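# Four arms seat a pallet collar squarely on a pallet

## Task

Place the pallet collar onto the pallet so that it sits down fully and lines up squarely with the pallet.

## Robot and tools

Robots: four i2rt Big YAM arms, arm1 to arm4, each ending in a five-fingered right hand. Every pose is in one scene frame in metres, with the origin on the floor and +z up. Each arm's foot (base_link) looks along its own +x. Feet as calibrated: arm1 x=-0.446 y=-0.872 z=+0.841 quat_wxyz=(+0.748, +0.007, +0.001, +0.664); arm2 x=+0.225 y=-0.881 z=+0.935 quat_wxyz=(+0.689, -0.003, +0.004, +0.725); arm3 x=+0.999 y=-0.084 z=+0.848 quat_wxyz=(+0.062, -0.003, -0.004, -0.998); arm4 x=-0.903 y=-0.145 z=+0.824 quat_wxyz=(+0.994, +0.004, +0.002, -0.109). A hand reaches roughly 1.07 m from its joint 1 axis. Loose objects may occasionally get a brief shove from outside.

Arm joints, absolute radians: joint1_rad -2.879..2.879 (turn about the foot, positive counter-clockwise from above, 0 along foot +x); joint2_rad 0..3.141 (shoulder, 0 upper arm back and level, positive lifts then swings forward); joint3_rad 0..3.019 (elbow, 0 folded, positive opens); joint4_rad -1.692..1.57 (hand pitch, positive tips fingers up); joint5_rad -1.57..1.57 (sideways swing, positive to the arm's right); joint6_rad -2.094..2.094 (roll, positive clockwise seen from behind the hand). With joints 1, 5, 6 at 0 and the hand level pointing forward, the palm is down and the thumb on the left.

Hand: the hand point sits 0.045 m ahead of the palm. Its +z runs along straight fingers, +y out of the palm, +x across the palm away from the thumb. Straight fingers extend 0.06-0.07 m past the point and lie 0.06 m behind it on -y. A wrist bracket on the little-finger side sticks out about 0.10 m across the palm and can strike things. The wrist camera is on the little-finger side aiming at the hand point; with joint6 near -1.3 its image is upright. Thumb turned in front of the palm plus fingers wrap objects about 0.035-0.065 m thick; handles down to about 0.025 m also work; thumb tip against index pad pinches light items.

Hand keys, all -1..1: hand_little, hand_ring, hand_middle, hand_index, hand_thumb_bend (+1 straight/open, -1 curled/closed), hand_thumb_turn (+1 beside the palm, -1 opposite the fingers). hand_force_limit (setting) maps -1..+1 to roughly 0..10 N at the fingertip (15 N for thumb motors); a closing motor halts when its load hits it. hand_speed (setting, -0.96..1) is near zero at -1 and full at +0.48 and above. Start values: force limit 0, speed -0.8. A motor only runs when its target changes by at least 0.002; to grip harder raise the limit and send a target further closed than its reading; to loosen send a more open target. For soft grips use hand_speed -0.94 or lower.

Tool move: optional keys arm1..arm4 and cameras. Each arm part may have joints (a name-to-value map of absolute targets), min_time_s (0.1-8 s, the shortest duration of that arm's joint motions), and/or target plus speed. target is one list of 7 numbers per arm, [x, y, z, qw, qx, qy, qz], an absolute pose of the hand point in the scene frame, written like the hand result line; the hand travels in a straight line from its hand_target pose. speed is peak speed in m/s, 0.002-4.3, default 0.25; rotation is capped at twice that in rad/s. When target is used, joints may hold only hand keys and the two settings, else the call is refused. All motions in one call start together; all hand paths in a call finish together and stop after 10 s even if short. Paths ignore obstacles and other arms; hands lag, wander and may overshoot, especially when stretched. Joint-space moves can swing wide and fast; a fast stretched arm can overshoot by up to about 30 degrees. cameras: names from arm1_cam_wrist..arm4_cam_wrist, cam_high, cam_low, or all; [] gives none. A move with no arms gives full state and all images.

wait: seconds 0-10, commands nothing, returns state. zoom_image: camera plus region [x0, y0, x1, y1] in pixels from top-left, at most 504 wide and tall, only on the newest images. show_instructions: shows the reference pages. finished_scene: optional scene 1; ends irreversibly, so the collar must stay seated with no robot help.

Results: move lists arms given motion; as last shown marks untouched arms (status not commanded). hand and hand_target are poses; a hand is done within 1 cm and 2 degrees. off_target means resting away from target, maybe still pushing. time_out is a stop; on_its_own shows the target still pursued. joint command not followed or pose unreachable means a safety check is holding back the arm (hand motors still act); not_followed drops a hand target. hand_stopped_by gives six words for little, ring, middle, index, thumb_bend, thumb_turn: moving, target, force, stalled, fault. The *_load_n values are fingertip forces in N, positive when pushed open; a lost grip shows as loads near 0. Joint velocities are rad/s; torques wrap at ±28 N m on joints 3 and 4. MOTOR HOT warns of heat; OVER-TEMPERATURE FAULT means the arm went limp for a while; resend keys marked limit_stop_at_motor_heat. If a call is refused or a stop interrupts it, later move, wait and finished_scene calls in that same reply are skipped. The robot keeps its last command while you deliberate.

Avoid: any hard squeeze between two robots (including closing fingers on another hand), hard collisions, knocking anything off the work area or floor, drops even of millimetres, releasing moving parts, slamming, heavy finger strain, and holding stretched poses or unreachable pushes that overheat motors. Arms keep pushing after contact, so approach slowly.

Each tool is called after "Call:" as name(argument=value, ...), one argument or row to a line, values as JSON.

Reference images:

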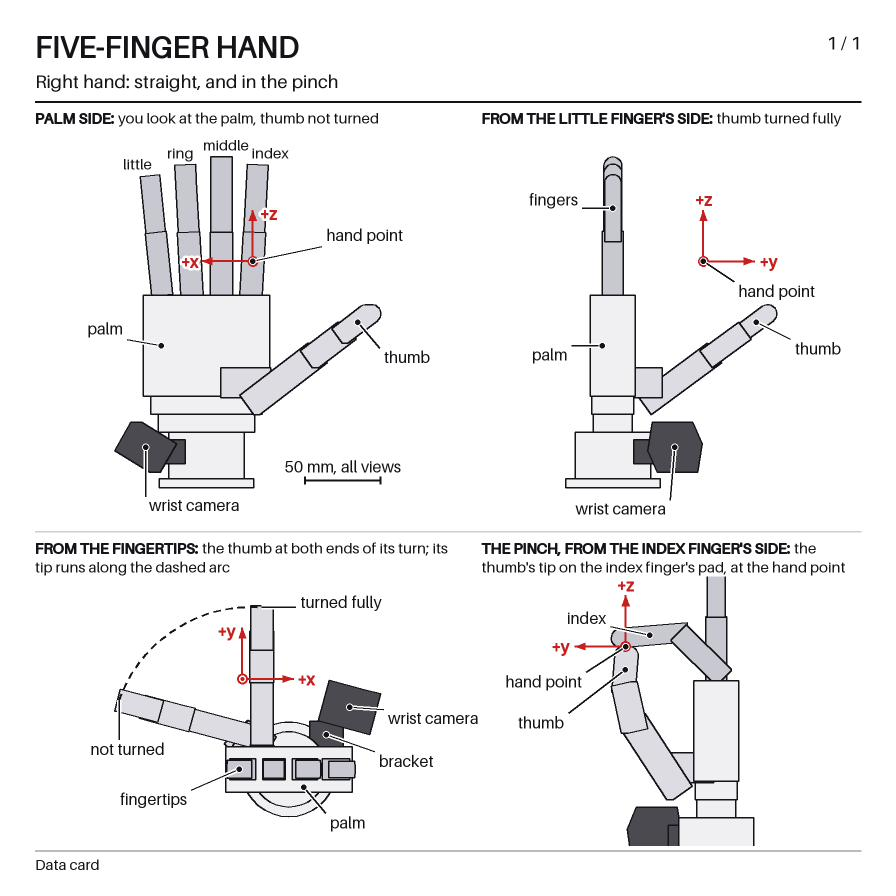

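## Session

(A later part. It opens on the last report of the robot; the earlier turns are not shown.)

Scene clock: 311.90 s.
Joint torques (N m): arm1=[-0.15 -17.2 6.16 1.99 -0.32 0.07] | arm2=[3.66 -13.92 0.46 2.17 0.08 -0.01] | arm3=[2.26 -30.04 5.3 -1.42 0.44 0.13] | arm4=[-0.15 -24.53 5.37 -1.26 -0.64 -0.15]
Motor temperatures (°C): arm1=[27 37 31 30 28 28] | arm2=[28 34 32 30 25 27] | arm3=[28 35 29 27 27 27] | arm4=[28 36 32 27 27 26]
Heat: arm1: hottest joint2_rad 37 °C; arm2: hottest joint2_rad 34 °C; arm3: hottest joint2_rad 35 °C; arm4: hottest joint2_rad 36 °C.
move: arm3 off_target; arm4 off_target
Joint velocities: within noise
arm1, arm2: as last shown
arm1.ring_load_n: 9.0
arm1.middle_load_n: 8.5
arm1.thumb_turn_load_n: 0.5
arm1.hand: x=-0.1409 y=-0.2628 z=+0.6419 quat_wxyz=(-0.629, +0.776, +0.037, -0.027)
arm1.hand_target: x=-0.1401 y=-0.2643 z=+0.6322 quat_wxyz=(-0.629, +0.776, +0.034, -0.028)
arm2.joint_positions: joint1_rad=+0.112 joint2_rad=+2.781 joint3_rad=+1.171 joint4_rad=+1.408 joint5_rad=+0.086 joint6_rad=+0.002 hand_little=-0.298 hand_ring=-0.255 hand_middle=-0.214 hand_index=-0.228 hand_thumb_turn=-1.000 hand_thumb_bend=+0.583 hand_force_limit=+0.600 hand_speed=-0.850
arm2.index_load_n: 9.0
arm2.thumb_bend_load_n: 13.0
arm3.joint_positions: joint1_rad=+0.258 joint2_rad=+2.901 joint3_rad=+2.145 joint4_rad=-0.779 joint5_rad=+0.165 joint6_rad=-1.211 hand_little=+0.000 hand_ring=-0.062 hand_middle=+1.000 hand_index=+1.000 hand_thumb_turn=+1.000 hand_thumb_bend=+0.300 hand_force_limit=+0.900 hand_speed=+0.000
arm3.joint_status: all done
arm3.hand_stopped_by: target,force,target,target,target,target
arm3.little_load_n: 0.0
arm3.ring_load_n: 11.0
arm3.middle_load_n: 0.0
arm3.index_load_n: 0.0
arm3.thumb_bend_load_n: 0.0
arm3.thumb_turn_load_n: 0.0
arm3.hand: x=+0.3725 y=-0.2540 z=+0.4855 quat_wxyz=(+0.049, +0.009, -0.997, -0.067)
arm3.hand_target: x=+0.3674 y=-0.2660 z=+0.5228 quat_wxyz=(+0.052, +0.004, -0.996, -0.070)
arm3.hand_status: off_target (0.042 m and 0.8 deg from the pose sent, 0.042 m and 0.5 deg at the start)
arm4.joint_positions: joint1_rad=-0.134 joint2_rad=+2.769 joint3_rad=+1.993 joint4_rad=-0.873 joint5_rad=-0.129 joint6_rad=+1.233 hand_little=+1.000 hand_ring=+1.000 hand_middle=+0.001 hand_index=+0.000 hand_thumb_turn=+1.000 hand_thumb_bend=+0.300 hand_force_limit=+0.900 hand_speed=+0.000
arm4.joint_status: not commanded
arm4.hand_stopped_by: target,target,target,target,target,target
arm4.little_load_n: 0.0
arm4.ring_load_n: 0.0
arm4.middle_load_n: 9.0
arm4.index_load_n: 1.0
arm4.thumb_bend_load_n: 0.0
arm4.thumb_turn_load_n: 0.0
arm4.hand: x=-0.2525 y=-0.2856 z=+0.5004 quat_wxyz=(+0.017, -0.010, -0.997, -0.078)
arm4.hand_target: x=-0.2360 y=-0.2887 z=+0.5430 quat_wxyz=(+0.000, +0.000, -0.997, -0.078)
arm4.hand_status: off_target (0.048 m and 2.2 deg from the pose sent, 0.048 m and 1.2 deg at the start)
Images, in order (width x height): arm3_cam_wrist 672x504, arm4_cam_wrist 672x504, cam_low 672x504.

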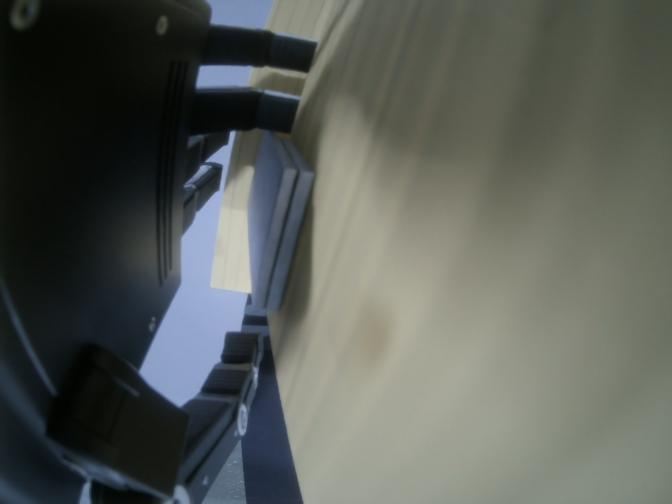

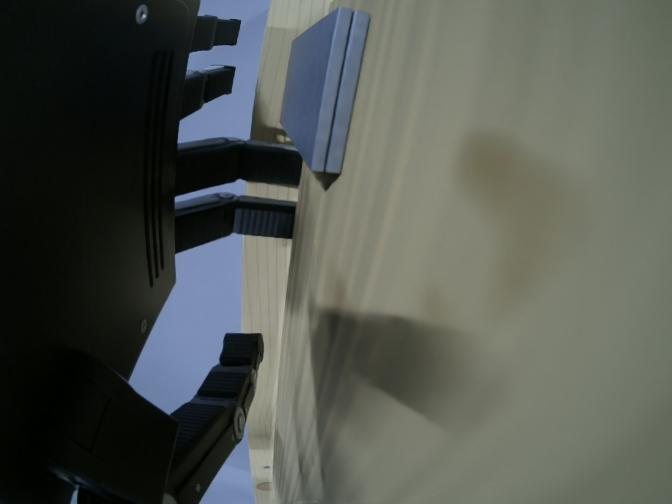

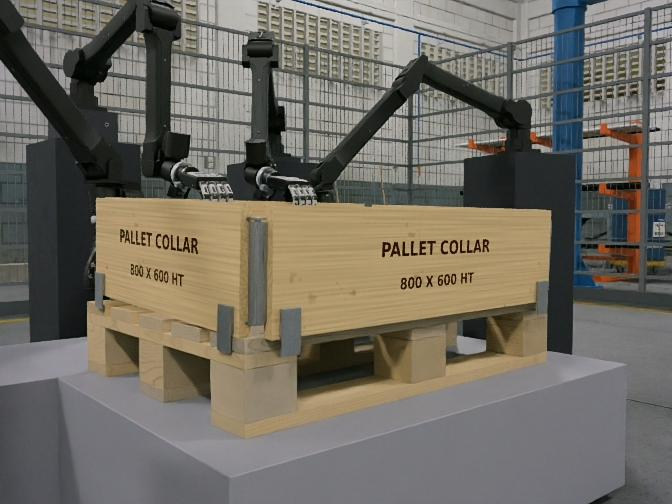

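Call:
move(
  arm3={"target":[0.364,-0.266,0.545,-0.0522,-0.0036,0.9962,0.0697],"speed":0.04,"joints":{"hand_ring":-0.25,"hand_little":-0.25,"hand_force_limit":0.95,"hand_speed":-0.85}},
  arm4={"target":[-0.230,-0.289,0.565,0,0,0.9969,0.0785],"speed":0.04,"joints":{"hand_index":-0.25,"hand_middle":-0.25,"hand_force_limit":0.95,"hand_speed":-0.85}},
  cameras=["arm3_cam_wrist","arm4_cam_wrist"],
)

Scene clock: 313.20 s.
Joint torques (N m): arm1=[-0.5 -17.55 5.79 1.99 -0.33 0.08] | arm2=[3.55 -13.92 0.5 1.99 -0.06 -0.02] | arm3=[2.96 -31.09 5.42 -2.19 0.6 0.14] | arm4=[-0.09 -26.34 6.01 -2.65 -0.85 -0.31]
Motor temperatures (°C): arm1=[27 37 31 30 28 28] | arm2=[28 34 32 30 25 27] | arm3=[28 35 29 27 27 27] | arm4=[28 36 32 27 27 26]
Heat: arm1: hottest joint2_rad 37 °C; arm2: hottest joint2_rad 34 °C; arm3: hottest joint2_rad 35 °C; arm4: hottest joint2_rad 36 °C.
move: arm3 off_target; arm4 off_target
Joint velocities: within noise
arm1, arm2: as last shown
arm1.joint_positions: joint1_rad=-0.561 joint2_rad=+2.546 joint3_rad=+1.283 joint4_rad=+0.966 joint5_rad=-0.745 joint6_rad=-0.222 hand_little=-0.242 hand_ring=-0.200 hand_middle=-0.159 hand_index=-0.144 hand_thumb_turn=-1.000 hand_thumb_bend=+0.480 hand_force_limit=+0.600 hand_speed=-0.850
arm1.ring_load_n: 9.5
arm1.middle_load_n: 8.0
arm1.index_load_n: 9.5
arm1.thumb_bend_load_n: 14.0
arm1.hand: x=-0.1401 y=-0.2618 z=+0.6427 quat_wxyz=(-0.629, +0.776, +0.038, -0.026)
arm1.hand_target: x=-0.1400 y=-0.2643 z=+0.6323 quat_wxyz=(-0.629, +0.776, +0.034, -0.028)
arm2.joint_positions: joint1_rad=+0.111 joint2_rad=+2.781 joint3_rad=+1.171 joint4_rad=+1.414 joint5_rad=+0.089 joint6_rad=+0.002 hand_little=-0.298 hand_ring=-0.255 hand_middle=-0.214 hand_index=-0.228 hand_thumb_turn=-1.000 hand_thumb_bend=+0.583 hand_force_limit=+0.600 hand_speed=-0.850
arm2.little_load_n: 9.0
arm2.ring_load_n: 9.5
arm2.hand: x=+0.1085 y=-0.2555 z=+0.6364 quat_wxyz=(-0.631, +0.775, +0.033, -0.018)
arm2.hand_target: x=+0.1000 y=-0.2652 z=+0.6321 quat_wxyz=(-0.629, +0.776, +0.034, -0.028)
arm3.joint_positions: joint1_rad=+0.256 joint2_rad=+2.893 joint3_rad=+2.133 joint4_rad=-0.779 joint5_rad=+0.160 joint6_rad=-1.220 hand_little=-0.052 hand_ring=-0.062 hand_middle=+1.000 hand_index=+1.000 hand_thumb_turn=+1.000 hand_thumb_bend=+0.300 hand_force_limit=+0.950 hand_speed=-0.850
arm3.joint_status: hand_little off_target (ended at -0.052, target -0.250); hand_ring off_target (ended at -0.062, target -0.250); the others done
arm3.hand_stopped_by: force,force,target,target,target,target
arm3.little_load_n: 11.5
arm3.ring_load_n: 6.5
arm3.middle_load_n: 0.0
arm3.index_load_n: 0.0
arm3.thumb_bend_load_n: 0.0
arm3.thumb_turn_load_n: 0.0
arm3.hand: x=+0.3737 y=-0.2529 z=+0.4878 quat_wxyz=(+0.046, +0.013, -0.997, -0.065)
arm3.hand_target: x=+0.3630 y=-0.2658 z=+0.5409 quat_wxyz=(+0.053, +0.004, -0.996, -0.069)
arm3.hand_status: off_target (0.060 m and 1.4 deg from the pose sent, 0.061 m and 0.8 deg at the start)
arm4.joint_positions: joint1_rad=-0.131 joint2_rad=+2.769 joint3_rad=+1.993 joint4_rad=-0.871 joint5_rad=-0.123 joint6_rad=+1.251 hand_little=+1.000 hand_ring=+1.000 hand_middle=-0.009 hand_index=-0.064 hand_thumb_turn=+1.000 hand_thumb_bend=+0.300 hand_force_limit=+0.950 hand_speed=-0.850
arm4.joint_status: hand_middle off_target (ended at -0.009, target -0.250); hand_index off_target (ended at -0.064, target -0.250); the others done
arm4.hand_stopped_by: target,target,force,force,target,target
arm4.little_load_n: 0.5
arm4.ring_load_n: 0.0
arm4.middle_load_n: 4.0
arm4.index_load_n: 11.5
arm4.thumb_bend_load_n: 0.0
arm4.thumb_turn_load_n: 0.0
arm4.hand: x=-0.2508 y=-0.2855 z=+0.5002 quat_wxyz=(+0.017, -0.018, -0.997, -0.075)
arm4.hand_target: x=-0.2298 y=-0.2886 z=+0.5608 quat_wxyz=(+0.000, +0.000, -0.997, -0.078)
arm4.hand_status: off_target (0.068 m and 2.9 deg from the pose sent, 0.068 m and 2.2 deg at the start)
Images, in order (width x height): arm3_cam_wrist 672x504, arm4_cam_wrist 672x504.

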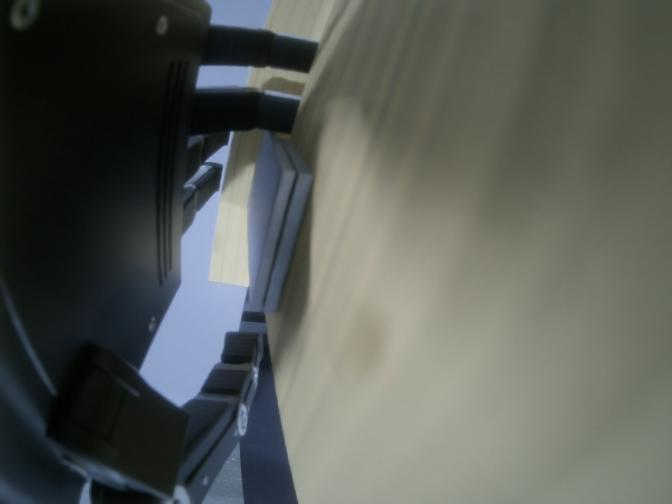

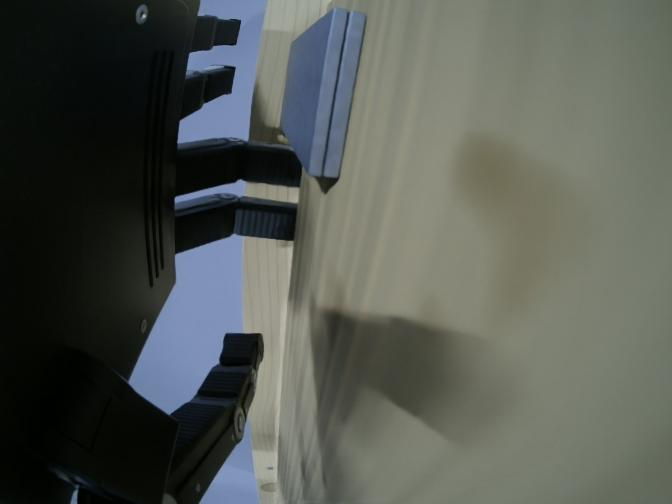

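Call:
move(
  arm1={"target":[-0.14,-0.268,0.672,0.629,-0.776,-0.034,0.028],"speed":0.05},
  arm2={"target":[0.108,-0.262,0.666,0.629,-0.776,-0.034,0.028],"speed":0.05},
  arm3={"target":[0.364,-0.266,0.555,-0.0522,-0.0036,0.9962,0.0697],"speed":0.04},
  arm4={"target":[-0.230,-0.289,0.572,0,0,0.9969,0.0785],"speed":0.04},
  cameras=["arm3_cam_wrist","arm4_cam_wrist"],
)

Call:
zoom_image(
  camera="arm4_cam_wrist",
  region=[220, 0, 420, 260],
)

Call:
zoom_image(
  camera="arm3_cam_wrist",
  region=[180, 60, 380, 320],
)

Scene clock: 314.67 s.
Joint torques (N m): arm1=[-1.26 -21.66 2.32 1.52 -0.78 0.04] | arm2=[2.84 -17.08 -1.89 1.92 -0.01 -0.05] | arm3=[2.96 -30.62 6.19 -1.85 0.63 0.21] | arm4=[-0.21 -25 6.35 -1.59 -0.81 -0.32]
Motor temperatures (°C): arm1=[27 37 31 30 28 28] | arm2=[28 34 32 30 25 27] | arm3=[28 35 29 27 27 27] | arm4=[28 36 32 27 27 26]
Heat: arm1: hottest joint2_rad 37 °C; arm2: hottest joint2_rad 34 °C; arm3: hottest joint2_rad 35 °C; arm4: hottest joint2_rad 36 °C.
move: arm1 off_target; arm2 off_target; arm3 off_target; arm4 off_target
Joint velocities: within noise
arm1.joint_positions: joint1_rad=-0.555 joint2_rad=+2.500 joint3_rad=+1.265 joint4_rad=+0.940 joint5_rad=-0.736 joint6_rad=-0.222 hand_little=-0.242 hand_ring=-0.199 hand_middle=-0.159 hand_index=-0.144 hand_thumb_turn=-1.000 hand_thumb_bend=+0.480 hand_force_limit=+0.600 hand_speed=-0.850
arm1.joint_status: not commanded
arm1.hand_stopped_by: force,force,force,force,force,target
arm1.little_load_n: 12.5
arm1.ring_load_n: 13.5
arm1.middle_load_n: 11.5
arm1.index_load_n: 13.0
arm1.thumb_bend_load_n: 12.0
arm1.thumb_turn_load_n: 0.0
arm1.hand: x=-0.1401 y=-0.2576 z=+0.6621 quat_wxyz=(-0.629, +0.776, +0.037, -0.024)
arm1.hand_target: x=-0.1400 y=-0.2676 z=+0.6715 quat_wxyz=(-0.629, +0.776, +0.034, -0.028)
arm1.hand_status: off_target (0.014 m and 0.6 deg from the pose sent, 0.030 m and 0.5 deg at the start)
arm2.joint_positions: joint1_rad=+0.104 joint2_rad=+2.731 joint3_rad=+1.140 joint4_rad=+1.395 joint5_rad=+0.071 joint6_rad=+0.002 hand_little=-0.298 hand_ring=-0.255 hand_middle=-0.214 hand_index=-0.228 hand_thumb_turn=-1.000 hand_thumb_bend=+0.583 hand_force_limit=+0.600 hand_speed=-0.850
arm2.joint_status: not commanded
arm2.hand_stopped_by: force,force,force,force,force,target
arm2.little_load_n: 10.5
arm2.ring_load_n: 11.0
arm2.middle_load_n: 10.5
arm2.index_load_n: 13.0
arm2.thumb_bend_load_n: 12.5
arm2.thumb_turn_load_n: 0.0
arm2.hand: x=+0.1089 y=-0.2517 z=+0.6553 quat_wxyz=(-0.631, +0.775, +0.036, -0.023)
arm2.hand_target: x=+0.1080 y=-0.2614 z=+0.6654 quat_wxyz=(-0.629, +0.776, +0.034, -0.028)
arm2.hand_status: off_target (0.015 m and 0.6 deg from the pose sent, 0.030 m and 1.1 deg at the start)
arm3.joint_positions: joint1_rad=+0.255 joint2_rad=+2.853 joint3_rad=+2.104 joint4_rad=-0.793 joint5_rad=+0.160 joint6_rad=-1.219 hand_little=-0.052 hand_ring=-0.062 hand_middle=+1.000 hand_index=+1.000 hand_thumb_turn=+1.000 hand_thumb_bend=+0.300 hand_force_limit=+0.950 hand_speed=-0.850
arm3.joint_status: not commanded
arm3.hand_stopped_by: force,force,target,target,target,target
arm3.little_load_n: 9.5
arm3.ring_load_n: 6.0
arm3.middle_load_n: 0.0
arm3.index_load_n: 0.0
arm3.thumb_bend_load_n: 0.0
arm3.thumb_turn_load_n: 0.0
arm3.hand: x=+0.3730 y=-0.2525 z=+0.5059 quat_wxyz=(+0.045, +0.012, -0.997, -0.066)
arm3.hand_target: x=+0.3635 y=-0.2658 z=+0.5521 quat_wxyz=(+0.053, +0.004, -0.996, -0.069)
arm3.hand_status: off_target (0.052 m and 1.4 deg from the pose sent, 0.069 m and 1.4 deg at the start)
arm4.joint_positions: joint1_rad=-0.130 joint2_rad=+2.734 joint3_rad=+1.978 joint4_rad=-0.903 joint5_rad=-0.124 joint6_rad=+1.251 hand_little=+1.000 hand_ring=+1.000 hand_middle=-0.009 hand_index=-0.064 hand_thumb_turn=+1.000 hand_thumb_bend=+0.300 hand_force_limit=+0.950 hand_speed=-0.850
arm4.joint_status: not commanded
arm4.hand_stopped_by: target,target,force,force,target,target
arm4.little_load_n: 0.0
arm4.ring_load_n: 0.0
arm4.middle_load_n: 2.5
arm4.index_load_n: 9.0
arm4.thumb_bend_load_n: 0.0
arm4.thumb_turn_load_n: 0.0
arm4.hand: x=-0.2516 y=-0.2849 z=+0.5186 quat_wxyz=(+0.023, -0.018, -0.997, -0.077)
arm4.hand_target: x=-0.2302 y=-0.2887 z=+0.5697 quat_wxyz=(+0.000, +0.000, -0.997, -0.078)
arm4.hand_status: off_target (0.058 m and 3.4 deg from the pose sent, 0.075 m and 2.9 deg at the start)
Images, in order (width x height): arm3_cam_wrist 672x504, arm4_cam_wrist 672x504.

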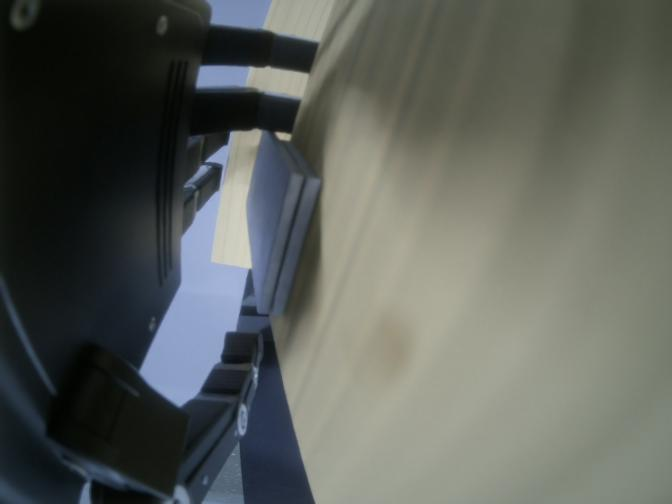

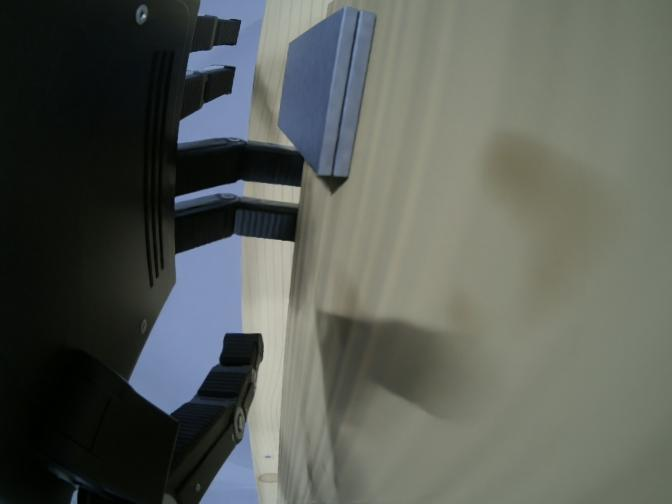

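Scaled by 1.938 from the camera's image (finer frame: 960x720).

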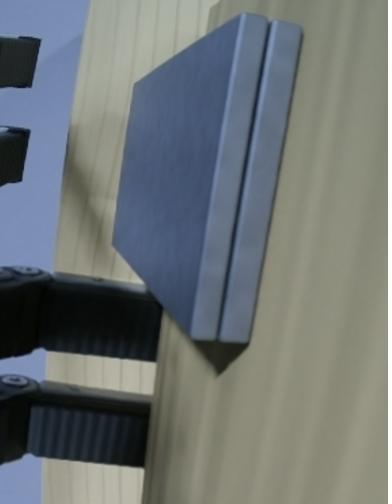

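Scaled by 1.938 from the camera's image (finer frame: 960x720).

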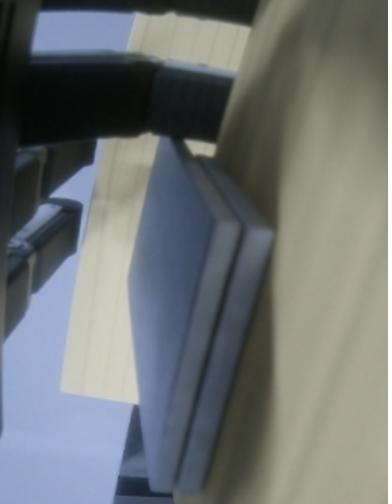

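Call:
move(
  arm1={"target":[-0.14,-0.30,0.670,0.629,-0.776,-0.034,0.028],"speed":0.04},
  arm2={"target":[0.108,-0.294,0.664,0.629,-0.776,-0.034,0.028],"speed":0.04},
  arm3={"target":[0.364,-0.298,0.548,-0.0522,-0.0036,0.9962,0.0697],"speed":0.04},
  arm4={"target":[-0.230,-0.321,0.565,0,0,0.9969,0.0785],"speed":0.04},
  cameras=["arm3_cam_wrist","arm4_cam_wrist","cam_low"],
)

Call:
zoom_image(
  camera="cam_low",
  region=[60, 260, 380, 440],
)

Scene clock: 316.27 s.
Joint torques (N m): arm1=[-3.55 -22.48 -1.96 2.55 -1.81 0.23] | arm2=[3.49 -15.97 -6 4.04 0.23 -0.04] | arm3=[5.48 -27.75 9.83 -1.83 0.54 0.33] | arm4=[-0.26 -19.19 5.85 0.06 -0.27 0.02]
Motor temperatures (°C): arm1=[27 37 30 30 28 28] | arm2=[28 34 32 30 25 27] | arm3=[28 35 30 27 27 27] | arm4=[28 36 32 27 27 26]
Heat: arm1: hottest joint2_rad 37 °C; arm2: hottest joint2_rad 34 °C; arm3: hottest joint2_rad 35 °C; arm4: hottest joint2_rad 36 °C.
move: arm1 off_target; arm2 off_target; arm3 off_target; arm4 not_followed
Joint velocities: within noise
arm1.joint_positions: joint1_rad=-0.554 joint2_rad=+2.497 joint3_rad=+1.245 joint4_rad=+0.962 joint5_rad=-0.740 joint6_rad=-0.255 hand_little=-0.242 hand_ring=-0.199 hand_middle=-0.159 hand_index=-0.144 hand_thumb_turn=-1.000 hand_thumb_bend=+0.480 hand_force_limit=+0.600 hand_speed=-0.850
arm1.joint_status: not commanded
arm1.hand_stopped_by: force,force,force,force,force,target
arm1.little_load_n: 14.0
arm1.ring_load_n: 15.5
arm1.middle_load_n: 13.0
arm1.index_load_n: 15.5
arm1.thumb_bend_load_n: 12.5
arm1.thumb_turn_load_n: 2.5
arm1.hand: x=-0.1426 y=-0.2622 z=+0.6615 quat_wxyz=(-0.631, +0.774, +0.053, -0.013)
arm1.hand_target: x=-0.1404 y=-0.2965 z=+0.6682 quat_wxyz=(-0.629, +0.776, +0.034, -0.028)
arm1.hand_status: off_target (0.039 m and 2.8 deg from the pose sent, 0.043 m and 0.7 deg at the start)
arm2.joint_positions: joint1_rad=+0.104 joint2_rad=+2.730 joint3_rad=+1.134 joint4_rad=+1.403 joint5_rad=+0.074 joint6_rad=+0.002 hand_little=-0.298 hand_ring=-0.255 hand_middle=-0.214 hand_index=-0.228 hand_thumb_turn=-1.000 hand_thumb_bend=+0.583 hand_force_limit=+0.600 hand_speed=-0.850
arm2.joint_status: not commanded
arm2.hand_stopped_by: force,force,force,force,force,target
arm2.little_load_n: 12.0
arm2.ring_load_n: 13.0
arm2.middle_load_n: 12.5
arm2.index_load_n: 14.5
arm2.thumb_bend_load_n: 12.0
arm2.thumb_turn_load_n: 0.0
arm2.hand: x=+0.1097 y=-0.2534 z=+0.6564 quat_wxyz=(-0.632, +0.774, +0.035, -0.022)
arm2.hand_target: x=+0.1079 y=-0.2898 z=+0.6621 quat_wxyz=(-0.628, +0.777, +0.034, -0.028)
arm2.hand_status: off_target (0.041 m and 0.8 deg from the pose sent, 0.043 m and 0.6 deg at the start)
arm3.joint_positions: joint1_rad=+0.257 joint2_rad=+2.863 joint3_rad=+2.135 joint4_rad=-0.831 joint5_rad=+0.162 joint6_rad=-1.195 hand_little=-0.052 hand_ring=-0.062 hand_middle=+1.000 hand_index=+1.000 hand_thumb_turn=+1.000 hand_thumb_bend=+0.300 hand_force_limit=+0.950 hand_speed=-0.850
arm3.joint_status: not commanded
arm3.hand_stopped_by: force,force,target,target,target,target
arm3.little_load_n: 8.0
arm3.ring_load_n: 6.5
arm3.middle_load_n: 0.0
arm3.index_load_n: 0.0
arm3.thumb_bend_load_n: 0.0
arm3.thumb_turn_load_n: 0.0
arm3.hand: x=+0.3731 y=-0.2546 z=+0.5090 quat_wxyz=(+0.038, +0.002, -0.997, -0.069)
arm3.hand_target: x=+0.3650 y=-0.2975 z=+0.5466 quat_wxyz=(+0.054, +0.004, -0.996, -0.068)
arm3.hand_status: off_target (0.059 m and 1.6 deg from the pose sent, 0.063 m and 1.4 deg at the start)
arm4.joint_positions: joint1_rad=-0.132 joint2_rad=+2.738 joint3_rad=+1.978 joint4_rad=-0.903 joint5_rad=-0.121 joint6_rad=+1.246 hand_little=+1.000 hand_ring=+1.000 hand_middle=-0.009 hand_index=-0.065 hand_thumb_turn=+1.000 hand_thumb_bend=+0.300 hand_force_limit=+0.950 hand_speed=-0.850
arm4.joint_status: not commanded
arm4.hand_stopped_by: target,target,force,force,target,target
arm4.little_load_n: 0.0
arm4.ring_load_n: 0.0
arm4.middle_load_n: 0.0
arm4.index_load_n: 3.0
arm4.thumb_bend_load_n: 0.0
arm4.thumb_turn_load_n: 0.0
arm4.hand: x=-0.2536 y=-0.2857 z=+0.5162 quat_wxyz=(+0.025, -0.016, -0.997, -0.076)
arm4.hand_target: x=-0.2535 y=-0.2856 z=+0.5162 quat_wxyz=(+0.025, -0.016, -0.997, -0.077)
arm4.hand_status: not_followed (0.065 m and 3.4 deg from the pose sent, 0.063 m and 3.4 deg at the start)
led back after a hold (arm4 arm): the arm was led back toward your command in small steps, so it may still be short of it.
pose unreachable (arm4 arm): on one or more control steps of this call this arm could not follow its commanded pose, so it was not sent that pose on those steps. On the call's last step it was still not sent that pose. It may still have moved: this result reports where it is.
cause: moving toward the commanded pose would bring a part of the arm too close to another arm (the arm1 arm, where that arm stood when this arm was held).
Images, in order (width x height): arm3_cam_wrist 672x504, arm4_cam_wrist 672x504, cam_low 672x504.

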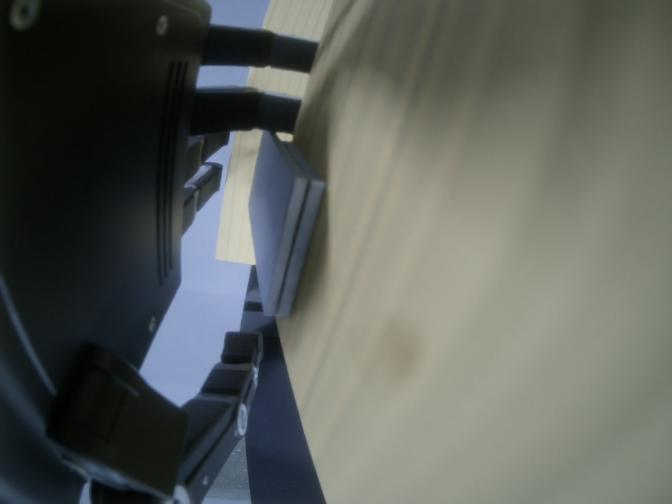

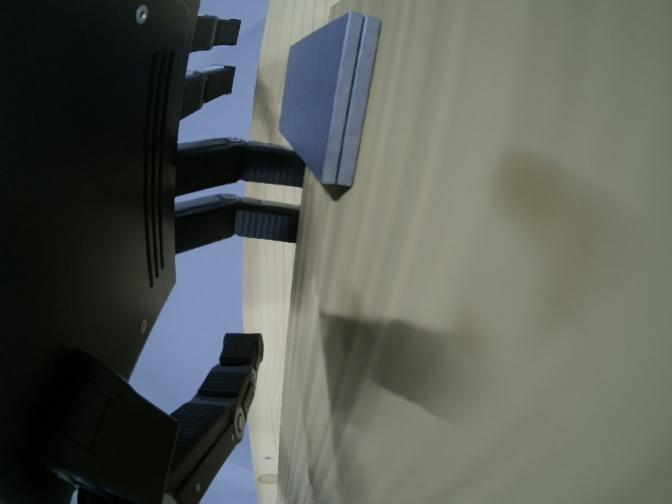

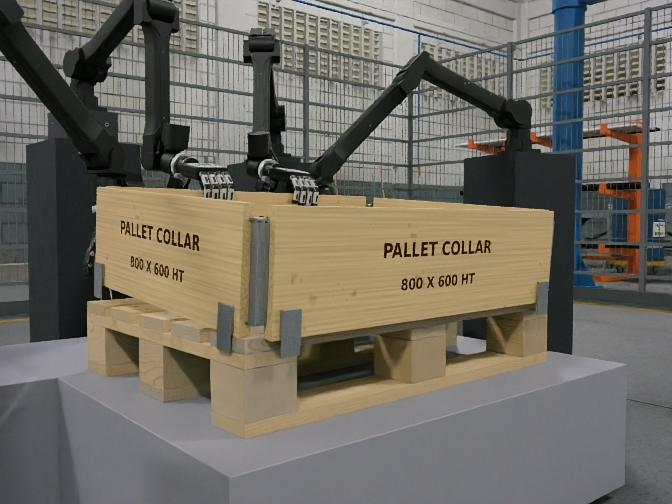

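Scaled by 1.575 from the camera's image (finer frame: 960x720).

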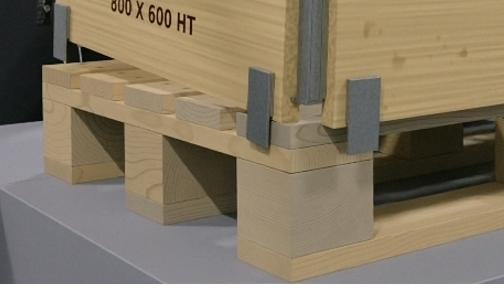

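Call:
move(
  arm1={"target":[-0.14,-0.270,0.640,0.629,-0.776,-0.034,0.028],"speed":0.04},
  arm2={"target":[0.108,-0.268,0.640,0.629,-0.776,-0.034,0.028],"speed":0.04},
  arm3={"target":[0.364,-0.266,0.500,-0.0522,-0.0036,0.9962,0.0697],"speed":0.06},
  arm4={"target":[-0.240,-0.286,0.510,0,0,0.9969,0.0785],"speed":0.04},
  cameras=["arm4_cam_wrist","arm3_cam_wrist"],
)

Scene clock: 318.10 s.
Joint torques (N m): arm1=[-1.55 -18.37 4.82 2.1 -1.05 0.38] | arm2=[3.19 -14.74 -0.87 2.62 -0.01 -0.05] | arm3=[2.55 -25.99 8.72 -0.9 0.58 0.03] | arm4=[-0.15 -19.84 7.73 -0.24 -0.68 -0.24]
Motor temperatures (°C): arm1=[27 37 30 30 28 28] | arm2=[28 34 32 30 25 27] | arm3=[28 35 30 27 27 27] | arm4=[28 37 32 27 27 26]
Heat: arm1: hottest joint2_rad 37 °C; arm2: hottest joint2_rad 34 °C; arm3: hottest joint2_rad 35 °C; arm4: hottest joint2_rad 37 °C.
move: arm1 off_target; arm2 off_target; arm3 off_target; arm4 off_target
Joint velocities: within noise
arm1.joint_positions: joint1_rad=-0.557 joint2_rad=+2.535 joint3_rad=+1.269 joint4_rad=+0.962 joint5_rad=-0.732 joint6_rad=-0.260 hand_little=-0.242 hand_ring=-0.199 hand_middle=-0.159 hand_index=-0.144 hand_thumb_turn=-1.000 hand_thumb_bend=+0.481 hand_force_limit=+0.600 hand_speed=-0.850
arm1.joint_status: not commanded
arm1.hand_stopped_by: force,force,force,force,force,target
arm1.little_load_n: 5.0
arm1.ring_load_n: 8.0
arm1.middle_load_n: 7.0
arm1.index_load_n: 7.0
arm1.thumb_bend_load_n: 17.0
arm1.thumb_turn_load_n: 1.5
arm1.hand: x=-0.1400 y=-0.2631 z=+0.6434 quat_wxyz=(-0.627, +0.778, +0.048, -0.012)
arm1.hand_target: x=-0.1401 y=-0.2700 z=+0.6401 quat_wxyz=(-0.629, +0.777, +0.034, -0.028)
arm1.hand_status: off_target (0.008 m and 2.5 deg from the pose sent, 0.023 m and 2.7 deg at the start)
arm2.joint_positions: joint1_rad=+0.104 joint2_rad=+2.774 joint3_rad=+1.162 joint4_rad=+1.403 joint5_rad=+0.072 joint6_rad=+0.002 hand_little=-0.298 hand_ring=-0.255 hand_middle=-0.214 hand_index=-0.228 hand_thumb_turn=-1.000 hand_thumb_bend=+0.583 hand_force_limit=+0.600 hand_speed=-0.850
arm2.joint_status: not commanded
arm2.hand_stopped_by: force,force,force,force,force,target
arm2.little_load_n: 6.0
arm2.ring_load_n: 7.5
arm2.middle_load_n: 7.0
arm2.index_load_n: 9.0
arm2.thumb_bend_load_n: 14.5
arm2.thumb_turn_load_n: 0.0
arm2.hand: x=+0.1100 y=-0.2579 z=+0.6360 quat_wxyz=(-0.626, +0.779, +0.036, -0.022)
arm2.hand_target: x=+0.1081 y=-0.2677 z=+0.6398 quat_wxyz=(-0.629, +0.776, +0.034, -0.028)
arm2.hand_status: off_target (0.011 m and 0.9 deg from the pose sent, 0.022 m and 0.8 deg at the start)
arm3.joint_positions: joint1_rad=+0.257 joint2_rad=+2.910 joint3_rad=+2.161 joint4_rad=-0.801 joint5_rad=+0.162 joint6_rad=-1.205 hand_little=-0.052 hand_ring=-0.063 hand_middle=+1.000 hand_index=+1.000 hand_thumb_turn=+1.000 hand_thumb_bend=+0.300 hand_force_limit=+0.950 hand_speed=-0.850
arm3.joint_status: not commanded
arm3.hand_stopped_by: force,force,target,target,target,target
arm3.little_load_n: 5.0
arm3.ring_load_n: 3.5
arm3.middle_load_n: 0.0
arm3.index_load_n: 0.0
arm3.thumb_bend_load_n: -0.5
arm3.thumb_turn_load_n: 0.0
arm3.hand: x=+0.3743 y=-0.2537 z=+0.4845 quat_wxyz=(+0.042, +0.007, -0.997, -0.068)
arm3.hand_target: x=+0.3645 y=-0.2660 z=+0.4998 quat_wxyz=(+0.052, +0.004, -0.996, -0.069)
arm3.hand_status: off_target (0.022 m and 1.3 deg from the pose sent, 0.017 m and 1.6 deg at the start)
arm4.joint_positions: joint1_rad=-0.132 joint2_rad=+2.770 joint3_rad=+1.978 joint4_rad=-0.855 joint5_rad=-0.128 joint6_rad=+1.242 hand_little=+1.000 hand_ring=+1.000 hand_middle=-0.009 hand_index=-0.065 hand_thumb_turn=+1.000 hand_thumb_bend=+0.300 hand_force_limit=+0.950 hand_speed=-0.850
arm4.joint_status: not commanded
arm4.hand_stopped_by: target,target,force,force,target,target
arm4.little_load_n: 0.0
arm4.ring_load_n: 0.0
arm4.middle_load_n: 0.0
arm4.index_load_n: 4.5
arm4.thumb_bend_load_n: 0.0
arm4.thumb_turn_load_n: 0.0
arm4.hand: x=-0.2552 y=-0.2836 z=+0.4958 quat_wxyz=(+0.016, -0.014, -0.997, -0.077)
arm4.hand_target: x=-0.2404 y=-0.2858 z=+0.5101 quat_wxyz=(+0.000, +0.000, -0.997, -0.078)
arm4.hand_status: off_target (0.021 m and 2.4 deg from the pose sent, 0.015 m and 3.4 deg at the start)
pictures: arm3_cam_wrist, arm4_cam_wrist
Images, in order (width x height): arm3_cam_wrist 672x504, arm4_cam_wrist 672x504.

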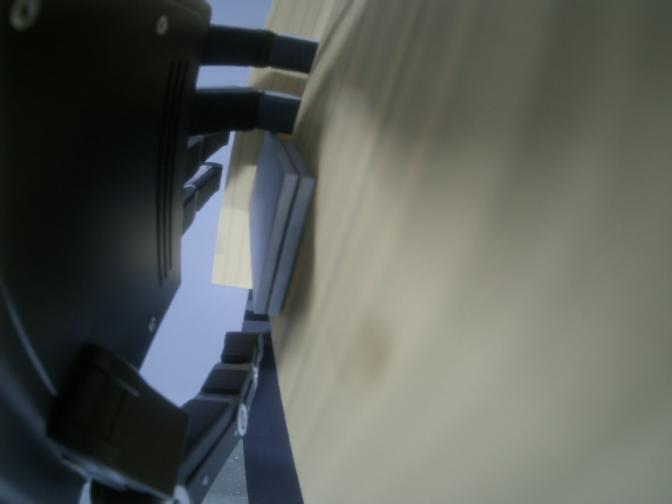

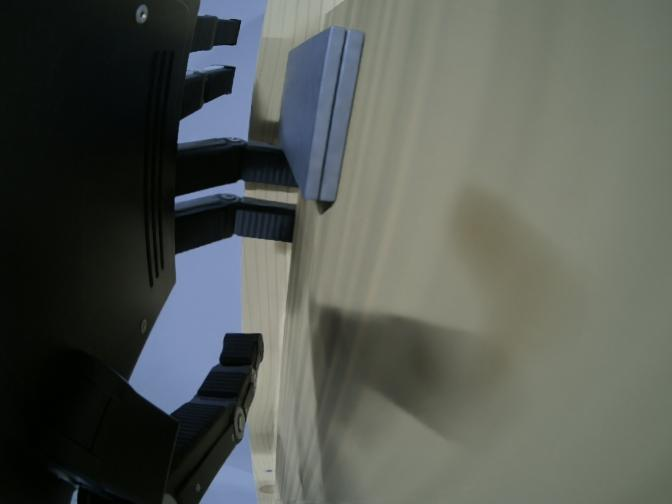

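Call:
move(
  arm1={"joints":{"hand_speed":-0.5,"hand_little":0.35,"hand_ring":0.35,"hand_middle":0.35,"hand_index":0.35,"hand_thumb_bend":0.9}},
  arm4={"target":[-0.228,-0.288,0.505,0,0,0.9969,0.0785],"speed":0.05},
)

Call:
move(
  arm1={"target":[-0.13,-0.268,0.70,0.629,-0.776,-0.034,0.028],"speed":0.12},
)

Call:
move(
  arm1={"target":[-0.068,-0.266,0.70,0.629,-0.776,-0.034,0.028],"speed":0.12},
)

Call:
move(
  arm1={"target":[-0.068,-0.263,0.632,0.629,-0.776,-0.034,0.028],"speed":0.12},
  cameras=["arm1_cam_wrist","arm2_cam_wrist","arm3_cam_wrist","arm4_cam_wrist","cam_high"],
)

Scene clock: 319.37 s.
Joint torques (N m): arm1=[-0.44 -17.9 4.96 2.13 -0.35 0.09] | arm2=[3.08 -14.86 -0.83 2.58 -0.03 -0.07] | arm3=[2.84 -26.58 8.58 -0.73 0.56 0.04] | arm4=[0.09 -19.14 9.01 -0.23 -0.42 -0.05]
Motor temperatures (°C): arm1=[27 37 30 30 28 28] | arm2=[28 34 32 30 25 27] | arm3=[28 36 30 27 27 27] | arm4=[28 36 32 27 27 26]
Heat: arm1: hottest joint2_rad 37 °C; arm2: hottest joint2_rad 34 °C; arm3: hottest joint2_rad 36 °C; arm4: hottest joint2_rad 36 °C.
move: arm1 done; arm4 off_target
Joint velocities: within noise
arm1.joint_positions: joint1_rad=-0.566 joint2_rad=+2.535 joint3_rad=+1.268 joint4_rad=+0.963 joint5_rad=-0.750 joint6_rad=-0.228 hand_little=+0.350 hand_ring=+0.350 hand_middle=+0.350 hand_index=+0.350 hand_thumb_turn=-1.000 hand_thumb_bend=+0.900 hand_force_limit=+0.600 hand_speed=-0.500
arm1.joint_status: all done
arm1.hand_stopped_by: target,target,target,target,target,target
arm1.little_load_n: 0.0
arm1.ring_load_n: 0.0
arm1.middle_load_n: 0.0
arm1.index_load_n: 0.0
arm1.thumb_bend_load_n: 0.0
arm1.thumb_turn_load_n: 0.0
arm1.hand: x=-0.1397 y=-0.2668 z=+0.6449 quat_wxyz=(-0.628, +0.777, +0.037, -0.026)
arm1.hand_target: x=-0.1400 y=-0.2700 z=+0.6401 quat_wxyz=(-0.629, +0.776, +0.034, -0.028)
arm1.hand_status: not commanded
arm2, arm3: as last shown
arm2.little_load_n: 5.5
arm2.ring_load_n: 8.0
arm3.little_load_n: 5.5
arm3.ring_load_n: 3.0
arm3.thumb_bend_load_n: 0.0
arm4.joint_positions: joint1_rad=-0.132 joint2_rad=+2.796 joint3_rad=+2.037 joint4_rad=-0.891 joint5_rad=-0.136 joint6_rad=+1.227 hand_little=+1.000 hand_ring=+1.000 hand_middle=-0.009 hand_index=-0.065 hand_thumb_turn=+1.000 hand_thumb_bend=+0.300 hand_force_limit=+0.950 hand_speed=-0.850
arm4.joint_status: not commanded
arm4.hand_stopped_by: target,target,force,force,target,target
arm4.little_load_n: 0.0
arm4.ring_load_n: 0.0
arm4.middle_load_n: 0.0
arm4.index_load_n: 1.0
arm4.thumb_bend_load_n: 0.0
arm4.thumb_turn_load_n: 0.0
arm4.hand: x=-0.2466 y=-0.2851 z=+0.4953 quat_wxyz=(+0.016, -0.007, -0.997, -0.081)
arm4.hand_target: x=-0.2284 y=-0.2878 z=+0.5056 quat_wxyz=(+0.000, +0.000, -0.997, -0.078)
arm4.hand_status: off_target (0.021 m and 2.0 deg from the pose sent, 0.029 m and 2.4 deg at the start)
pictures: none

Scene clock: 320.63 s.
Joint torques (N m): arm1=[-1.32 -18.67 4.98 1.25 -0.35 0.04] | arm2=[2.67 -14.92 -0.81 2.61 -0.01 -0.03] | arm3=[2.67 -27.05 8.51 -0.81 0.55 0.06] | arm4=[0.09 -19.19 8.99 -0.24 -0.42 -0.05]
Motor temperatures (°C): arm1=[27 37 30 30 28 28] | arm2=[28 34 32 30 25 27] | arm3=[28 36 30 27 27 27] | arm4=[28 36 32 27 27 26]
Heat: arm1: hottest joint2_rad 37 °C; arm2: hottest joint2_rad 34 °C; arm3: hottest joint2_rad 36 °C; arm4: hottest joint2_rad 36 °C.
move: arm1 off_target
Joint velocities: within noise
arm1.joint_positions: joint1_rad=-0.573 joint2_rad=+2.400 joint3_rad=+1.227 joint4_rad=+0.893 joint5_rad=-0.760 joint6_rad=-0.228 hand_little=+0.350 hand_ring=+0.350 hand_middle=+0.350 hand_index=+0.350 hand_thumb_turn=-1.000 hand_thumb_bend=+0.900 hand_force_limit=+0.600 hand_speed=-0.500
arm1.joint_status: not commanded
arm1.hand_stopped_by: target,target,target,target,target,target
arm1.little_load_n: 0.0
arm1.ring_load_n: 0.0
arm1.middle_load_n: 0.0
arm1.index_load_n: 0.0
arm1.thumb_bend_load_n: 0.0
arm1.thumb_turn_load_n: 0.0
arm1.hand: x=-0.1291 y=-0.2605 z=+0.7075 quat_wxyz=(-0.635, +0.771, +0.043, -0.021)
arm1.hand_target: x=-0.1301 y=-0.2679 z=+0.7001 quat_wxyz=(-0.629, +0.776, +0.034, -0.028)
arm1.hand_status: off_target (0.011 m and 1.6 deg from the pose sent, 0.056 m and 0.5 deg at the start)
arm2, arm3, arm4: as last shown
arm2.little_load_n: 6.0
arm2.middle_load_n: 7.5
arm3.ring_load_n: 3.5
arm4.index_load_n: 1.5
arm4.thumb_bend_load_n: -0.5
pictures: none

Scene clock: 322.00 s.
Joint torques (N m): arm1=[0.26 -17.73 9.13 1.36 -0.36 -0.05] | arm2=[2.78 -15.21 -0.77 2.65 -0.05 -0.04] | arm3=[2.78 -26.11 8.65 -0.62 0.54 0.06] | arm4=[0.09 -19.14 9.01 -0.24 -0.42 -0.05]
Motor temperatures (°C): arm1=[27 37 30 30 28 28] | arm2=[28 34 32 30 25 27] | arm3=[28 36 30 27 27 27] | arm4=[28 36 32 27 27 26]
Heat: arm1: hottest joint2_rad 37 °C; arm2: hottest joint2_rad 34 °C; arm3: hottest joint2_rad 36 °C; arm4: hottest joint2_rad 36 °C.
move: arm1 off_target
Joint velocities: within noise
arm1.joint_positions: joint1_rad=-0.662 joint2_rad=+2.417 joint3_rad=+1.333 joint4_rad=+0.767 joint5_rad=-0.833 joint6_rad=-0.249 hand_little=+0.350 hand_ring=+0.350 hand_middle=+0.350 hand_index=+0.350 hand_thumb_turn=-1.000 hand_thumb_bend=+0.900 hand_force_limit=+0.600 hand_speed=-0.500
arm1.joint_status: not commanded
arm1.hand_stopped_by: target,target,target,target,target,target
arm1.little_load_n: 0.0
arm1.ring_load_n: 0.0
arm1.middle_load_n: 0.0
arm1.index_load_n: 0.0
arm1.thumb_bend_load_n: 0.0
arm1.thumb_turn_load_n: 0.0
arm1.hand: x=-0.0681 y=-0.2712 z=+0.7119 quat_wxyz=(-0.631, +0.774, +0.031, -0.025)
arm1.hand_target: x=-0.0684 y=-0.2664 z=+0.7002 quat_wxyz=(-0.629, +0.776, +0.034, -0.028)
arm1.hand_status: off_target (0.013 m and 0.6 deg from the pose sent, 0.062 m and 1.6 deg at the start)
arm2, arm3, arm4: as last shown
arm2.ring_load_n: 7.5
arm2.middle_load_n: 7.0
arm2.index_load_n: 8.5
arm4.thumb_bend_load_n: 0.0
pictures: none

Scene clock: 323.37 s.
Joint torques (N m): arm1=[-0.03 -18.9 8.44 2.1 -0.32 -0.09] | arm2=[3.02 -14.92 -0.76 2.67 -0.03 -0.05] | arm3=[2.43 -26.34 8.55 -0.76 0.52 0.05] | arm4=[0.15 -19.14 8.99 -0.23 -0.42 -0.05]
Motor temperatures (°C): arm1=[27 37 30 30 28 28] | arm2=[28 34 32 30 25 27] | arm3=[28 36 30 27 27 27] | arm4=[28 36 32 27 27 26]
Heat: arm1: hottest joint2_rad 37 °C; arm2: hottest joint2_rad 34 °C; arm3: hottest joint2_rad 36 °C; arm4: hottest joint2_rad 36 °C.
move: arm1 done
Joint velocities: within noise
arm1.joint_positions: joint1_rad=-0.662 joint2_rad=+2.588 joint3_rad=+1.426 joint4_rad=+0.814 joint5_rad=-0.833 joint6_rad=-0.250 hand_little=+0.350 hand_ring=+0.350 hand_middle=+0.350 hand_index=+0.350 hand_thumb_turn=-1.000 hand_thumb_bend=+0.900 hand_force_limit=+0.600 hand_speed=-0.500
arm1.joint_status: not commanded
arm1.hand_stopped_by: target,target,target,target,target,target
arm1.little_load_n: 0.0
arm1.ring_load_n: 0.0
arm1.middle_load_n: 0.0
arm1.index_load_n: 0.0
arm1.thumb_bend_load_n: 0.0
arm1.thumb_turn_load_n: 0.0
arm1.hand: x=-0.0698 y=-0.2715 z=+0.6354 quat_wxyz=(-0.623, +0.781, +0.024, -0.033)
arm1.hand_target: x=-0.0683 y=-0.2633 z=+0.6322 quat_wxyz=(-0.629, +0.776, +0.034, -0.028)
arm1.hand_status: done (0.009 m and 1.5 deg from the pose sent, 0.080 m and 0.6 deg at the start)
arm2, arm3, arm4: as last shown
arm2.middle_load_n: 7.5
arm4.index_load_n: 1.0
Images, in order (width x height): arm1_cam_wrist 672x504, arm2_cam_wrist 672x504, arm3_cam_wrist 672x504, arm4_cam_wrist 672x504, cam_high 672x504.

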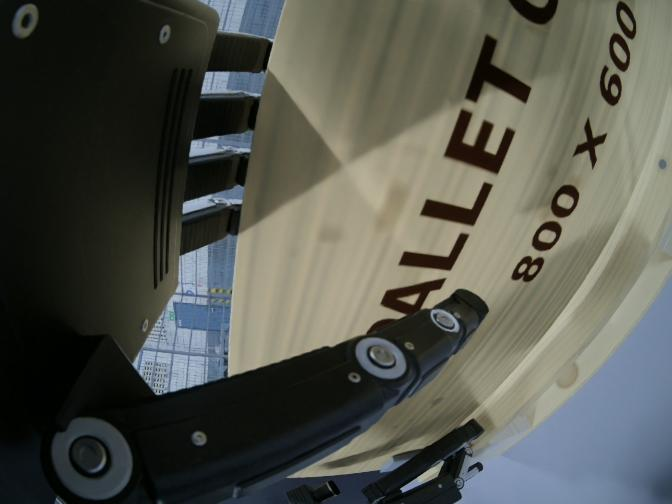

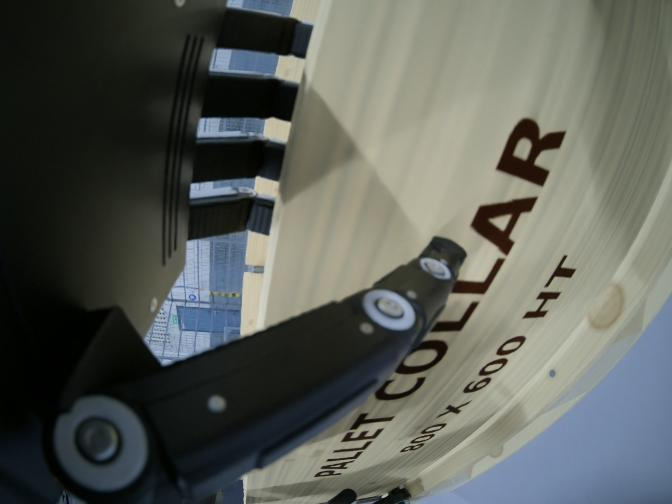

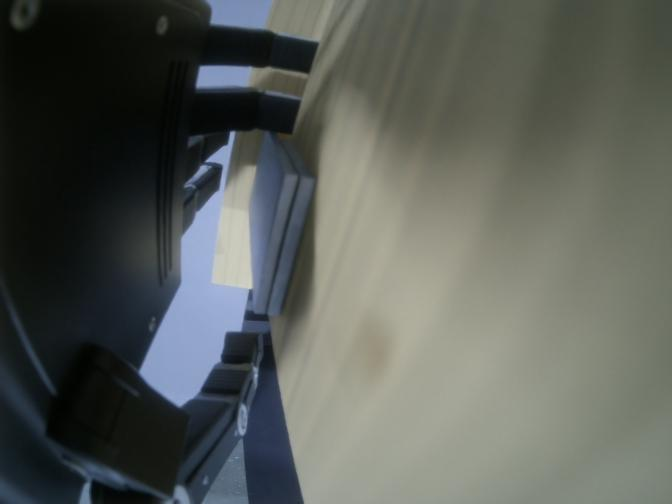

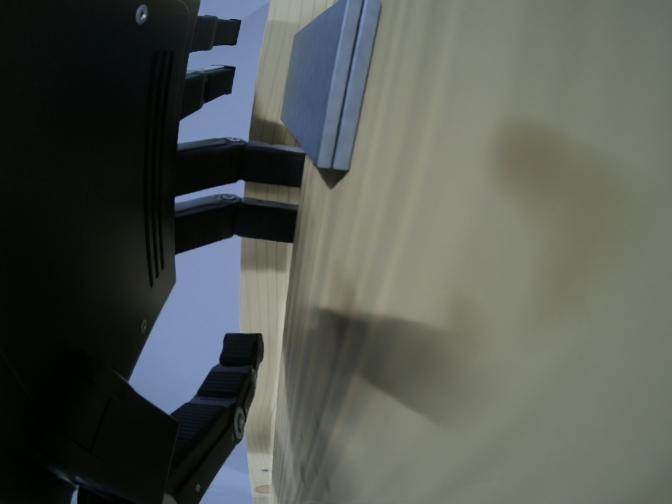

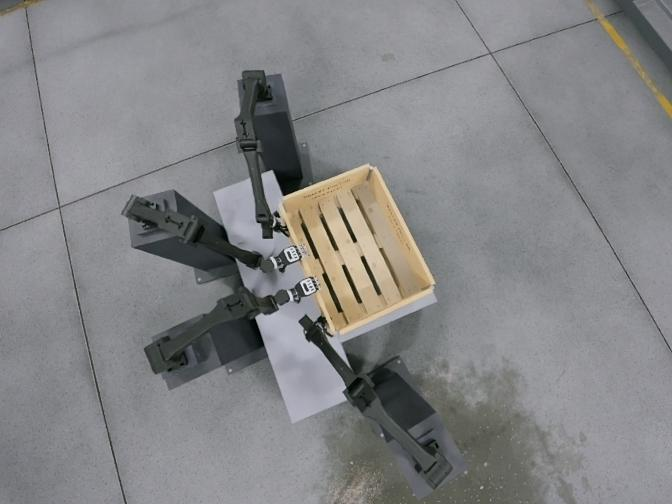

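Call:
move(
  arm1={"joints":{"hand_force_limit":0.0,"hand_speed":-0.85,"hand_little":-0.5,"hand_ring":-0.5,"hand_middle":-0.5,"hand_index":-0.5,"hand_thumb_bend":-0.2}},
)

Call:
move(
  arm1={"joints":{"hand_force_limit":0.7,"hand_little":-0.6,"hand_ring":-0.6,"hand_middle":-0.6,"hand_index":-0.6,"hand_thumb_bend":-0.3}},
  arm3={"target":[0.364,-0.268,0.520,-0.0522,-0.0036,0.9962,0.0697],"speed":0.06},
  arm4={"target":[-0.226,-0.290,0.535,0,0,0.9969,0.0785],"speed":0.06},
)

Scene clock: 329.50 s.
Joint torques (N m): arm1=[-0.44 -19.9 7.42 1.92 -0.33 0.02] | arm2=[3.19 -15.03 -0.77 2.61 -0.02 -0.07] | arm3=[1.79 -26.23 8.47 -0.68 0.54 0.07] | arm4=[0.03 -19.14 8.99 -0.24 -0.42 -0.05]
Motor temperatures (°C): arm1=[27 36 31 30 28 28] | arm2=[28 34 32 30 25 27] | arm3=[28 37 30 27 27 27] | arm4=[28 36 32 27 27 26]
Heat: arm1: hottest joint2_rad 36 °C; arm2: hottest joint2_rad 34 °C; arm3: hottest joint2_rad 37 °C; arm4: hottest joint2_rad 36 °C.
move: arm1 off_target
Joint velocities: within noise
arm1.joint_positions: joint1_rad=-0.651 joint2_rad=+2.588 joint3_rad=+1.438 joint4_rad=+0.816 joint5_rad=-0.833 joint6_rad=-0.258 hand_little=-0.217 hand_ring=-0.148 hand_middle=-0.093 hand_index=-0.051 hand_thumb_turn=-1.000 hand_thumb_bend=+0.467 hand_force_limit=+0.000 hand_speed=-0.850
arm1.joint_status: hand_little off_target (ended at -0.217, target -0.500); hand_ring off_target (ended at -0.148, target -0.500); hand_middle off_target (ended at -0.093, target -0.500); hand_index off_target (ended at -0.051, target -0.500); hand_thumb_bend off_target (ended at +0.467, target -0.200); the others done
arm1.hand_stopped_by: force,force,force,force,force,target
arm1.little_load_n: 7.0
arm1.ring_load_n: 1.5
arm1.middle_load_n: 0.0
arm1.index_load_n: 0.0
arm1.thumb_bend_load_n: 7.0
arm1.thumb_turn_load_n: 1.0
arm1.hand: x=-0.0715 y=-0.2633 z=+0.6393 quat_wxyz=(-0.627, +0.778, +0.035, -0.030)
arm1.hand_target: x=-0.0683 y=-0.2632 z=+0.6322 quat_wxyz=(-0.629, +0.776, +0.034, -0.028)
arm1.hand_status: not commanded
arm2, arm3, arm4: as last shown
arm2.ring_load_n: 8.0
arm2.middle_load_n: 7.0
pictures: none

Scene clock: 330.50 s.
Joint torques (N m): arm1=[-0.09 -19.02 7.32 1.88 -0.37 0.03] | arm2=[3.08 -15.15 -0.83 2.55 -0.01 -0.05] | arm3=[2.78 -29.1 6.37 -1.24 0.54 0.03] | arm4=[0.03 -23.3 6.91 -1.01 -0.49 -0.06]
Motor temperatures (°C): arm1=[27 36 31 30 28 28] | arm2=[28 34 31 30 25 27] | arm3=[28 37 30 27 27 27] | arm4=[28 36 32 27 27 26]
Heat: arm1: hottest joint2_rad 36 °C; arm2: hottest joint2_rad 34 °C; arm3: hottest joint2_rad 37 °C; arm4: hottest joint2_rad 36 °C.
move: arm1 off_target; arm3 off_target; arm4 off_target
Joint velocities: within noise
arm1.joint_positions: joint1_rad=-0.651 joint2_rad=+2.588 joint3_rad=+1.438 joint4_rad=+0.816 joint5_rad=-0.832 joint6_rad=-0.259 hand_little=-0.229 hand_ring=-0.186 hand_middle=-0.145 hand_index=-0.132 hand_thumb_turn=-1.000 hand_thumb_bend=+0.445 hand_force_limit=+0.700 hand_speed=-0.850
arm1.joint_status: hand_little off_target (ended at -0.229, target -0.600); hand_ring off_target (ended at -0.186, target -0.600); hand_middle off_target (ended at -0.145, target -0.600); hand_index off_target (ended at -0.132, target -0.600); hand_thumb_bend off_target (ended at +0.445, target -0.300); the others done
arm1.hand_stopped_by: force,force,force,force,force,target
arm1.little_load_n: 6.5
arm1.ring_load_n: 10.0
arm1.middle_load_n: 8.5
arm1.index_load_n: 10.5
arm1.thumb_bend_load_n: 15.0
arm1.thumb_turn_load_n: 1.0
arm1.hand: x=-0.0715 y=-0.2631 z=+0.6393 quat_wxyz=(-0.627, +0.778, +0.035, -0.029)
arm1.hand_target: x=-0.0683 y=-0.2633 z=+0.6322 quat_wxyz=(-0.629, +0.776, +0.034, -0.028)
arm1.hand_status: not commanded
arm2: as last shown
arm2.little_load_n: 5.5
arm2.thumb_bend_load_n: 14.0
arm3.joint_positions: joint1_rad=+0.257 joint2_rad=+2.910 joint3_rad=+2.161 joint4_rad=-0.801 joint5_rad=+0.162 joint6_rad=-1.205 hand_little=-0.052 hand_ring=-0.063 hand_middle=+1.000 hand_index=+1.000 hand_thumb_turn=+1.000 hand_thumb_bend=+0.300 hand_force_limit=+0.950 hand_speed=-0.850
arm3.joint_status: not commanded
arm3.hand_stopped_by: force,force,target,target,target,target
arm3.little_load_n: 5.5
arm3.ring_load_n: 3.5
arm3.middle_load_n: 0.0
arm3.index_load_n: 0.0
arm3.thumb_bend_load_n: 0.0
arm3.thumb_turn_load_n: 0.5
arm3.hand: x=+0.3739 y=-0.2539 z=+0.4850 quat_wxyz=(+0.042, +0.007, -0.997, -0.068)
arm3.hand_target: x=+0.3640 y=-0.2680 z=+0.5186 quat_wxyz=(+0.052, +0.004, -0.996, -0.070)
arm3.hand_status: off_target (0.039 m and 1.2 deg from the pose sent, 0.039 m and 1.2 deg at the start)
arm4.joint_positions: joint1_rad=-0.132 joint2_rad=+2.793 joint3_rad=+2.037 joint4_rad=-0.901 joint5_rad=-0.134 joint6_rad=+1.227 hand_little=+1.000 hand_ring=+1.000 hand_middle=-0.009 hand_index=-0.065 hand_thumb_turn=+1.000 hand_thumb_bend=+0.300 hand_force_limit=+0.950 hand_speed=-0.850
arm4.joint_status: not commanded
arm4.hand_stopped_by: target,target,force,force,target,target
arm4.little_load_n: 0.0
arm4.ring_load_n: 0.0
arm4.middle_load_n: 0.0
arm4.index_load_n: 6.0
arm4.thumb_bend_load_n: 0.0
arm4.thumb_turn_load_n: 0.0
arm4.hand: x=-0.2479 y=-0.2850 z=+0.4972 quat_wxyz=(+0.020, -0.007, -0.996, -0.082)
arm4.hand_target: x=-0.2263 y=-0.2897 z=+0.5342 quat_wxyz=(+0.000, +0.000, -0.997, -0.078)
arm4.hand_status: off_target (0.044 m and 2.4 deg from the pose sent, 0.045 m and 2.0 deg at the start)
pictures: none


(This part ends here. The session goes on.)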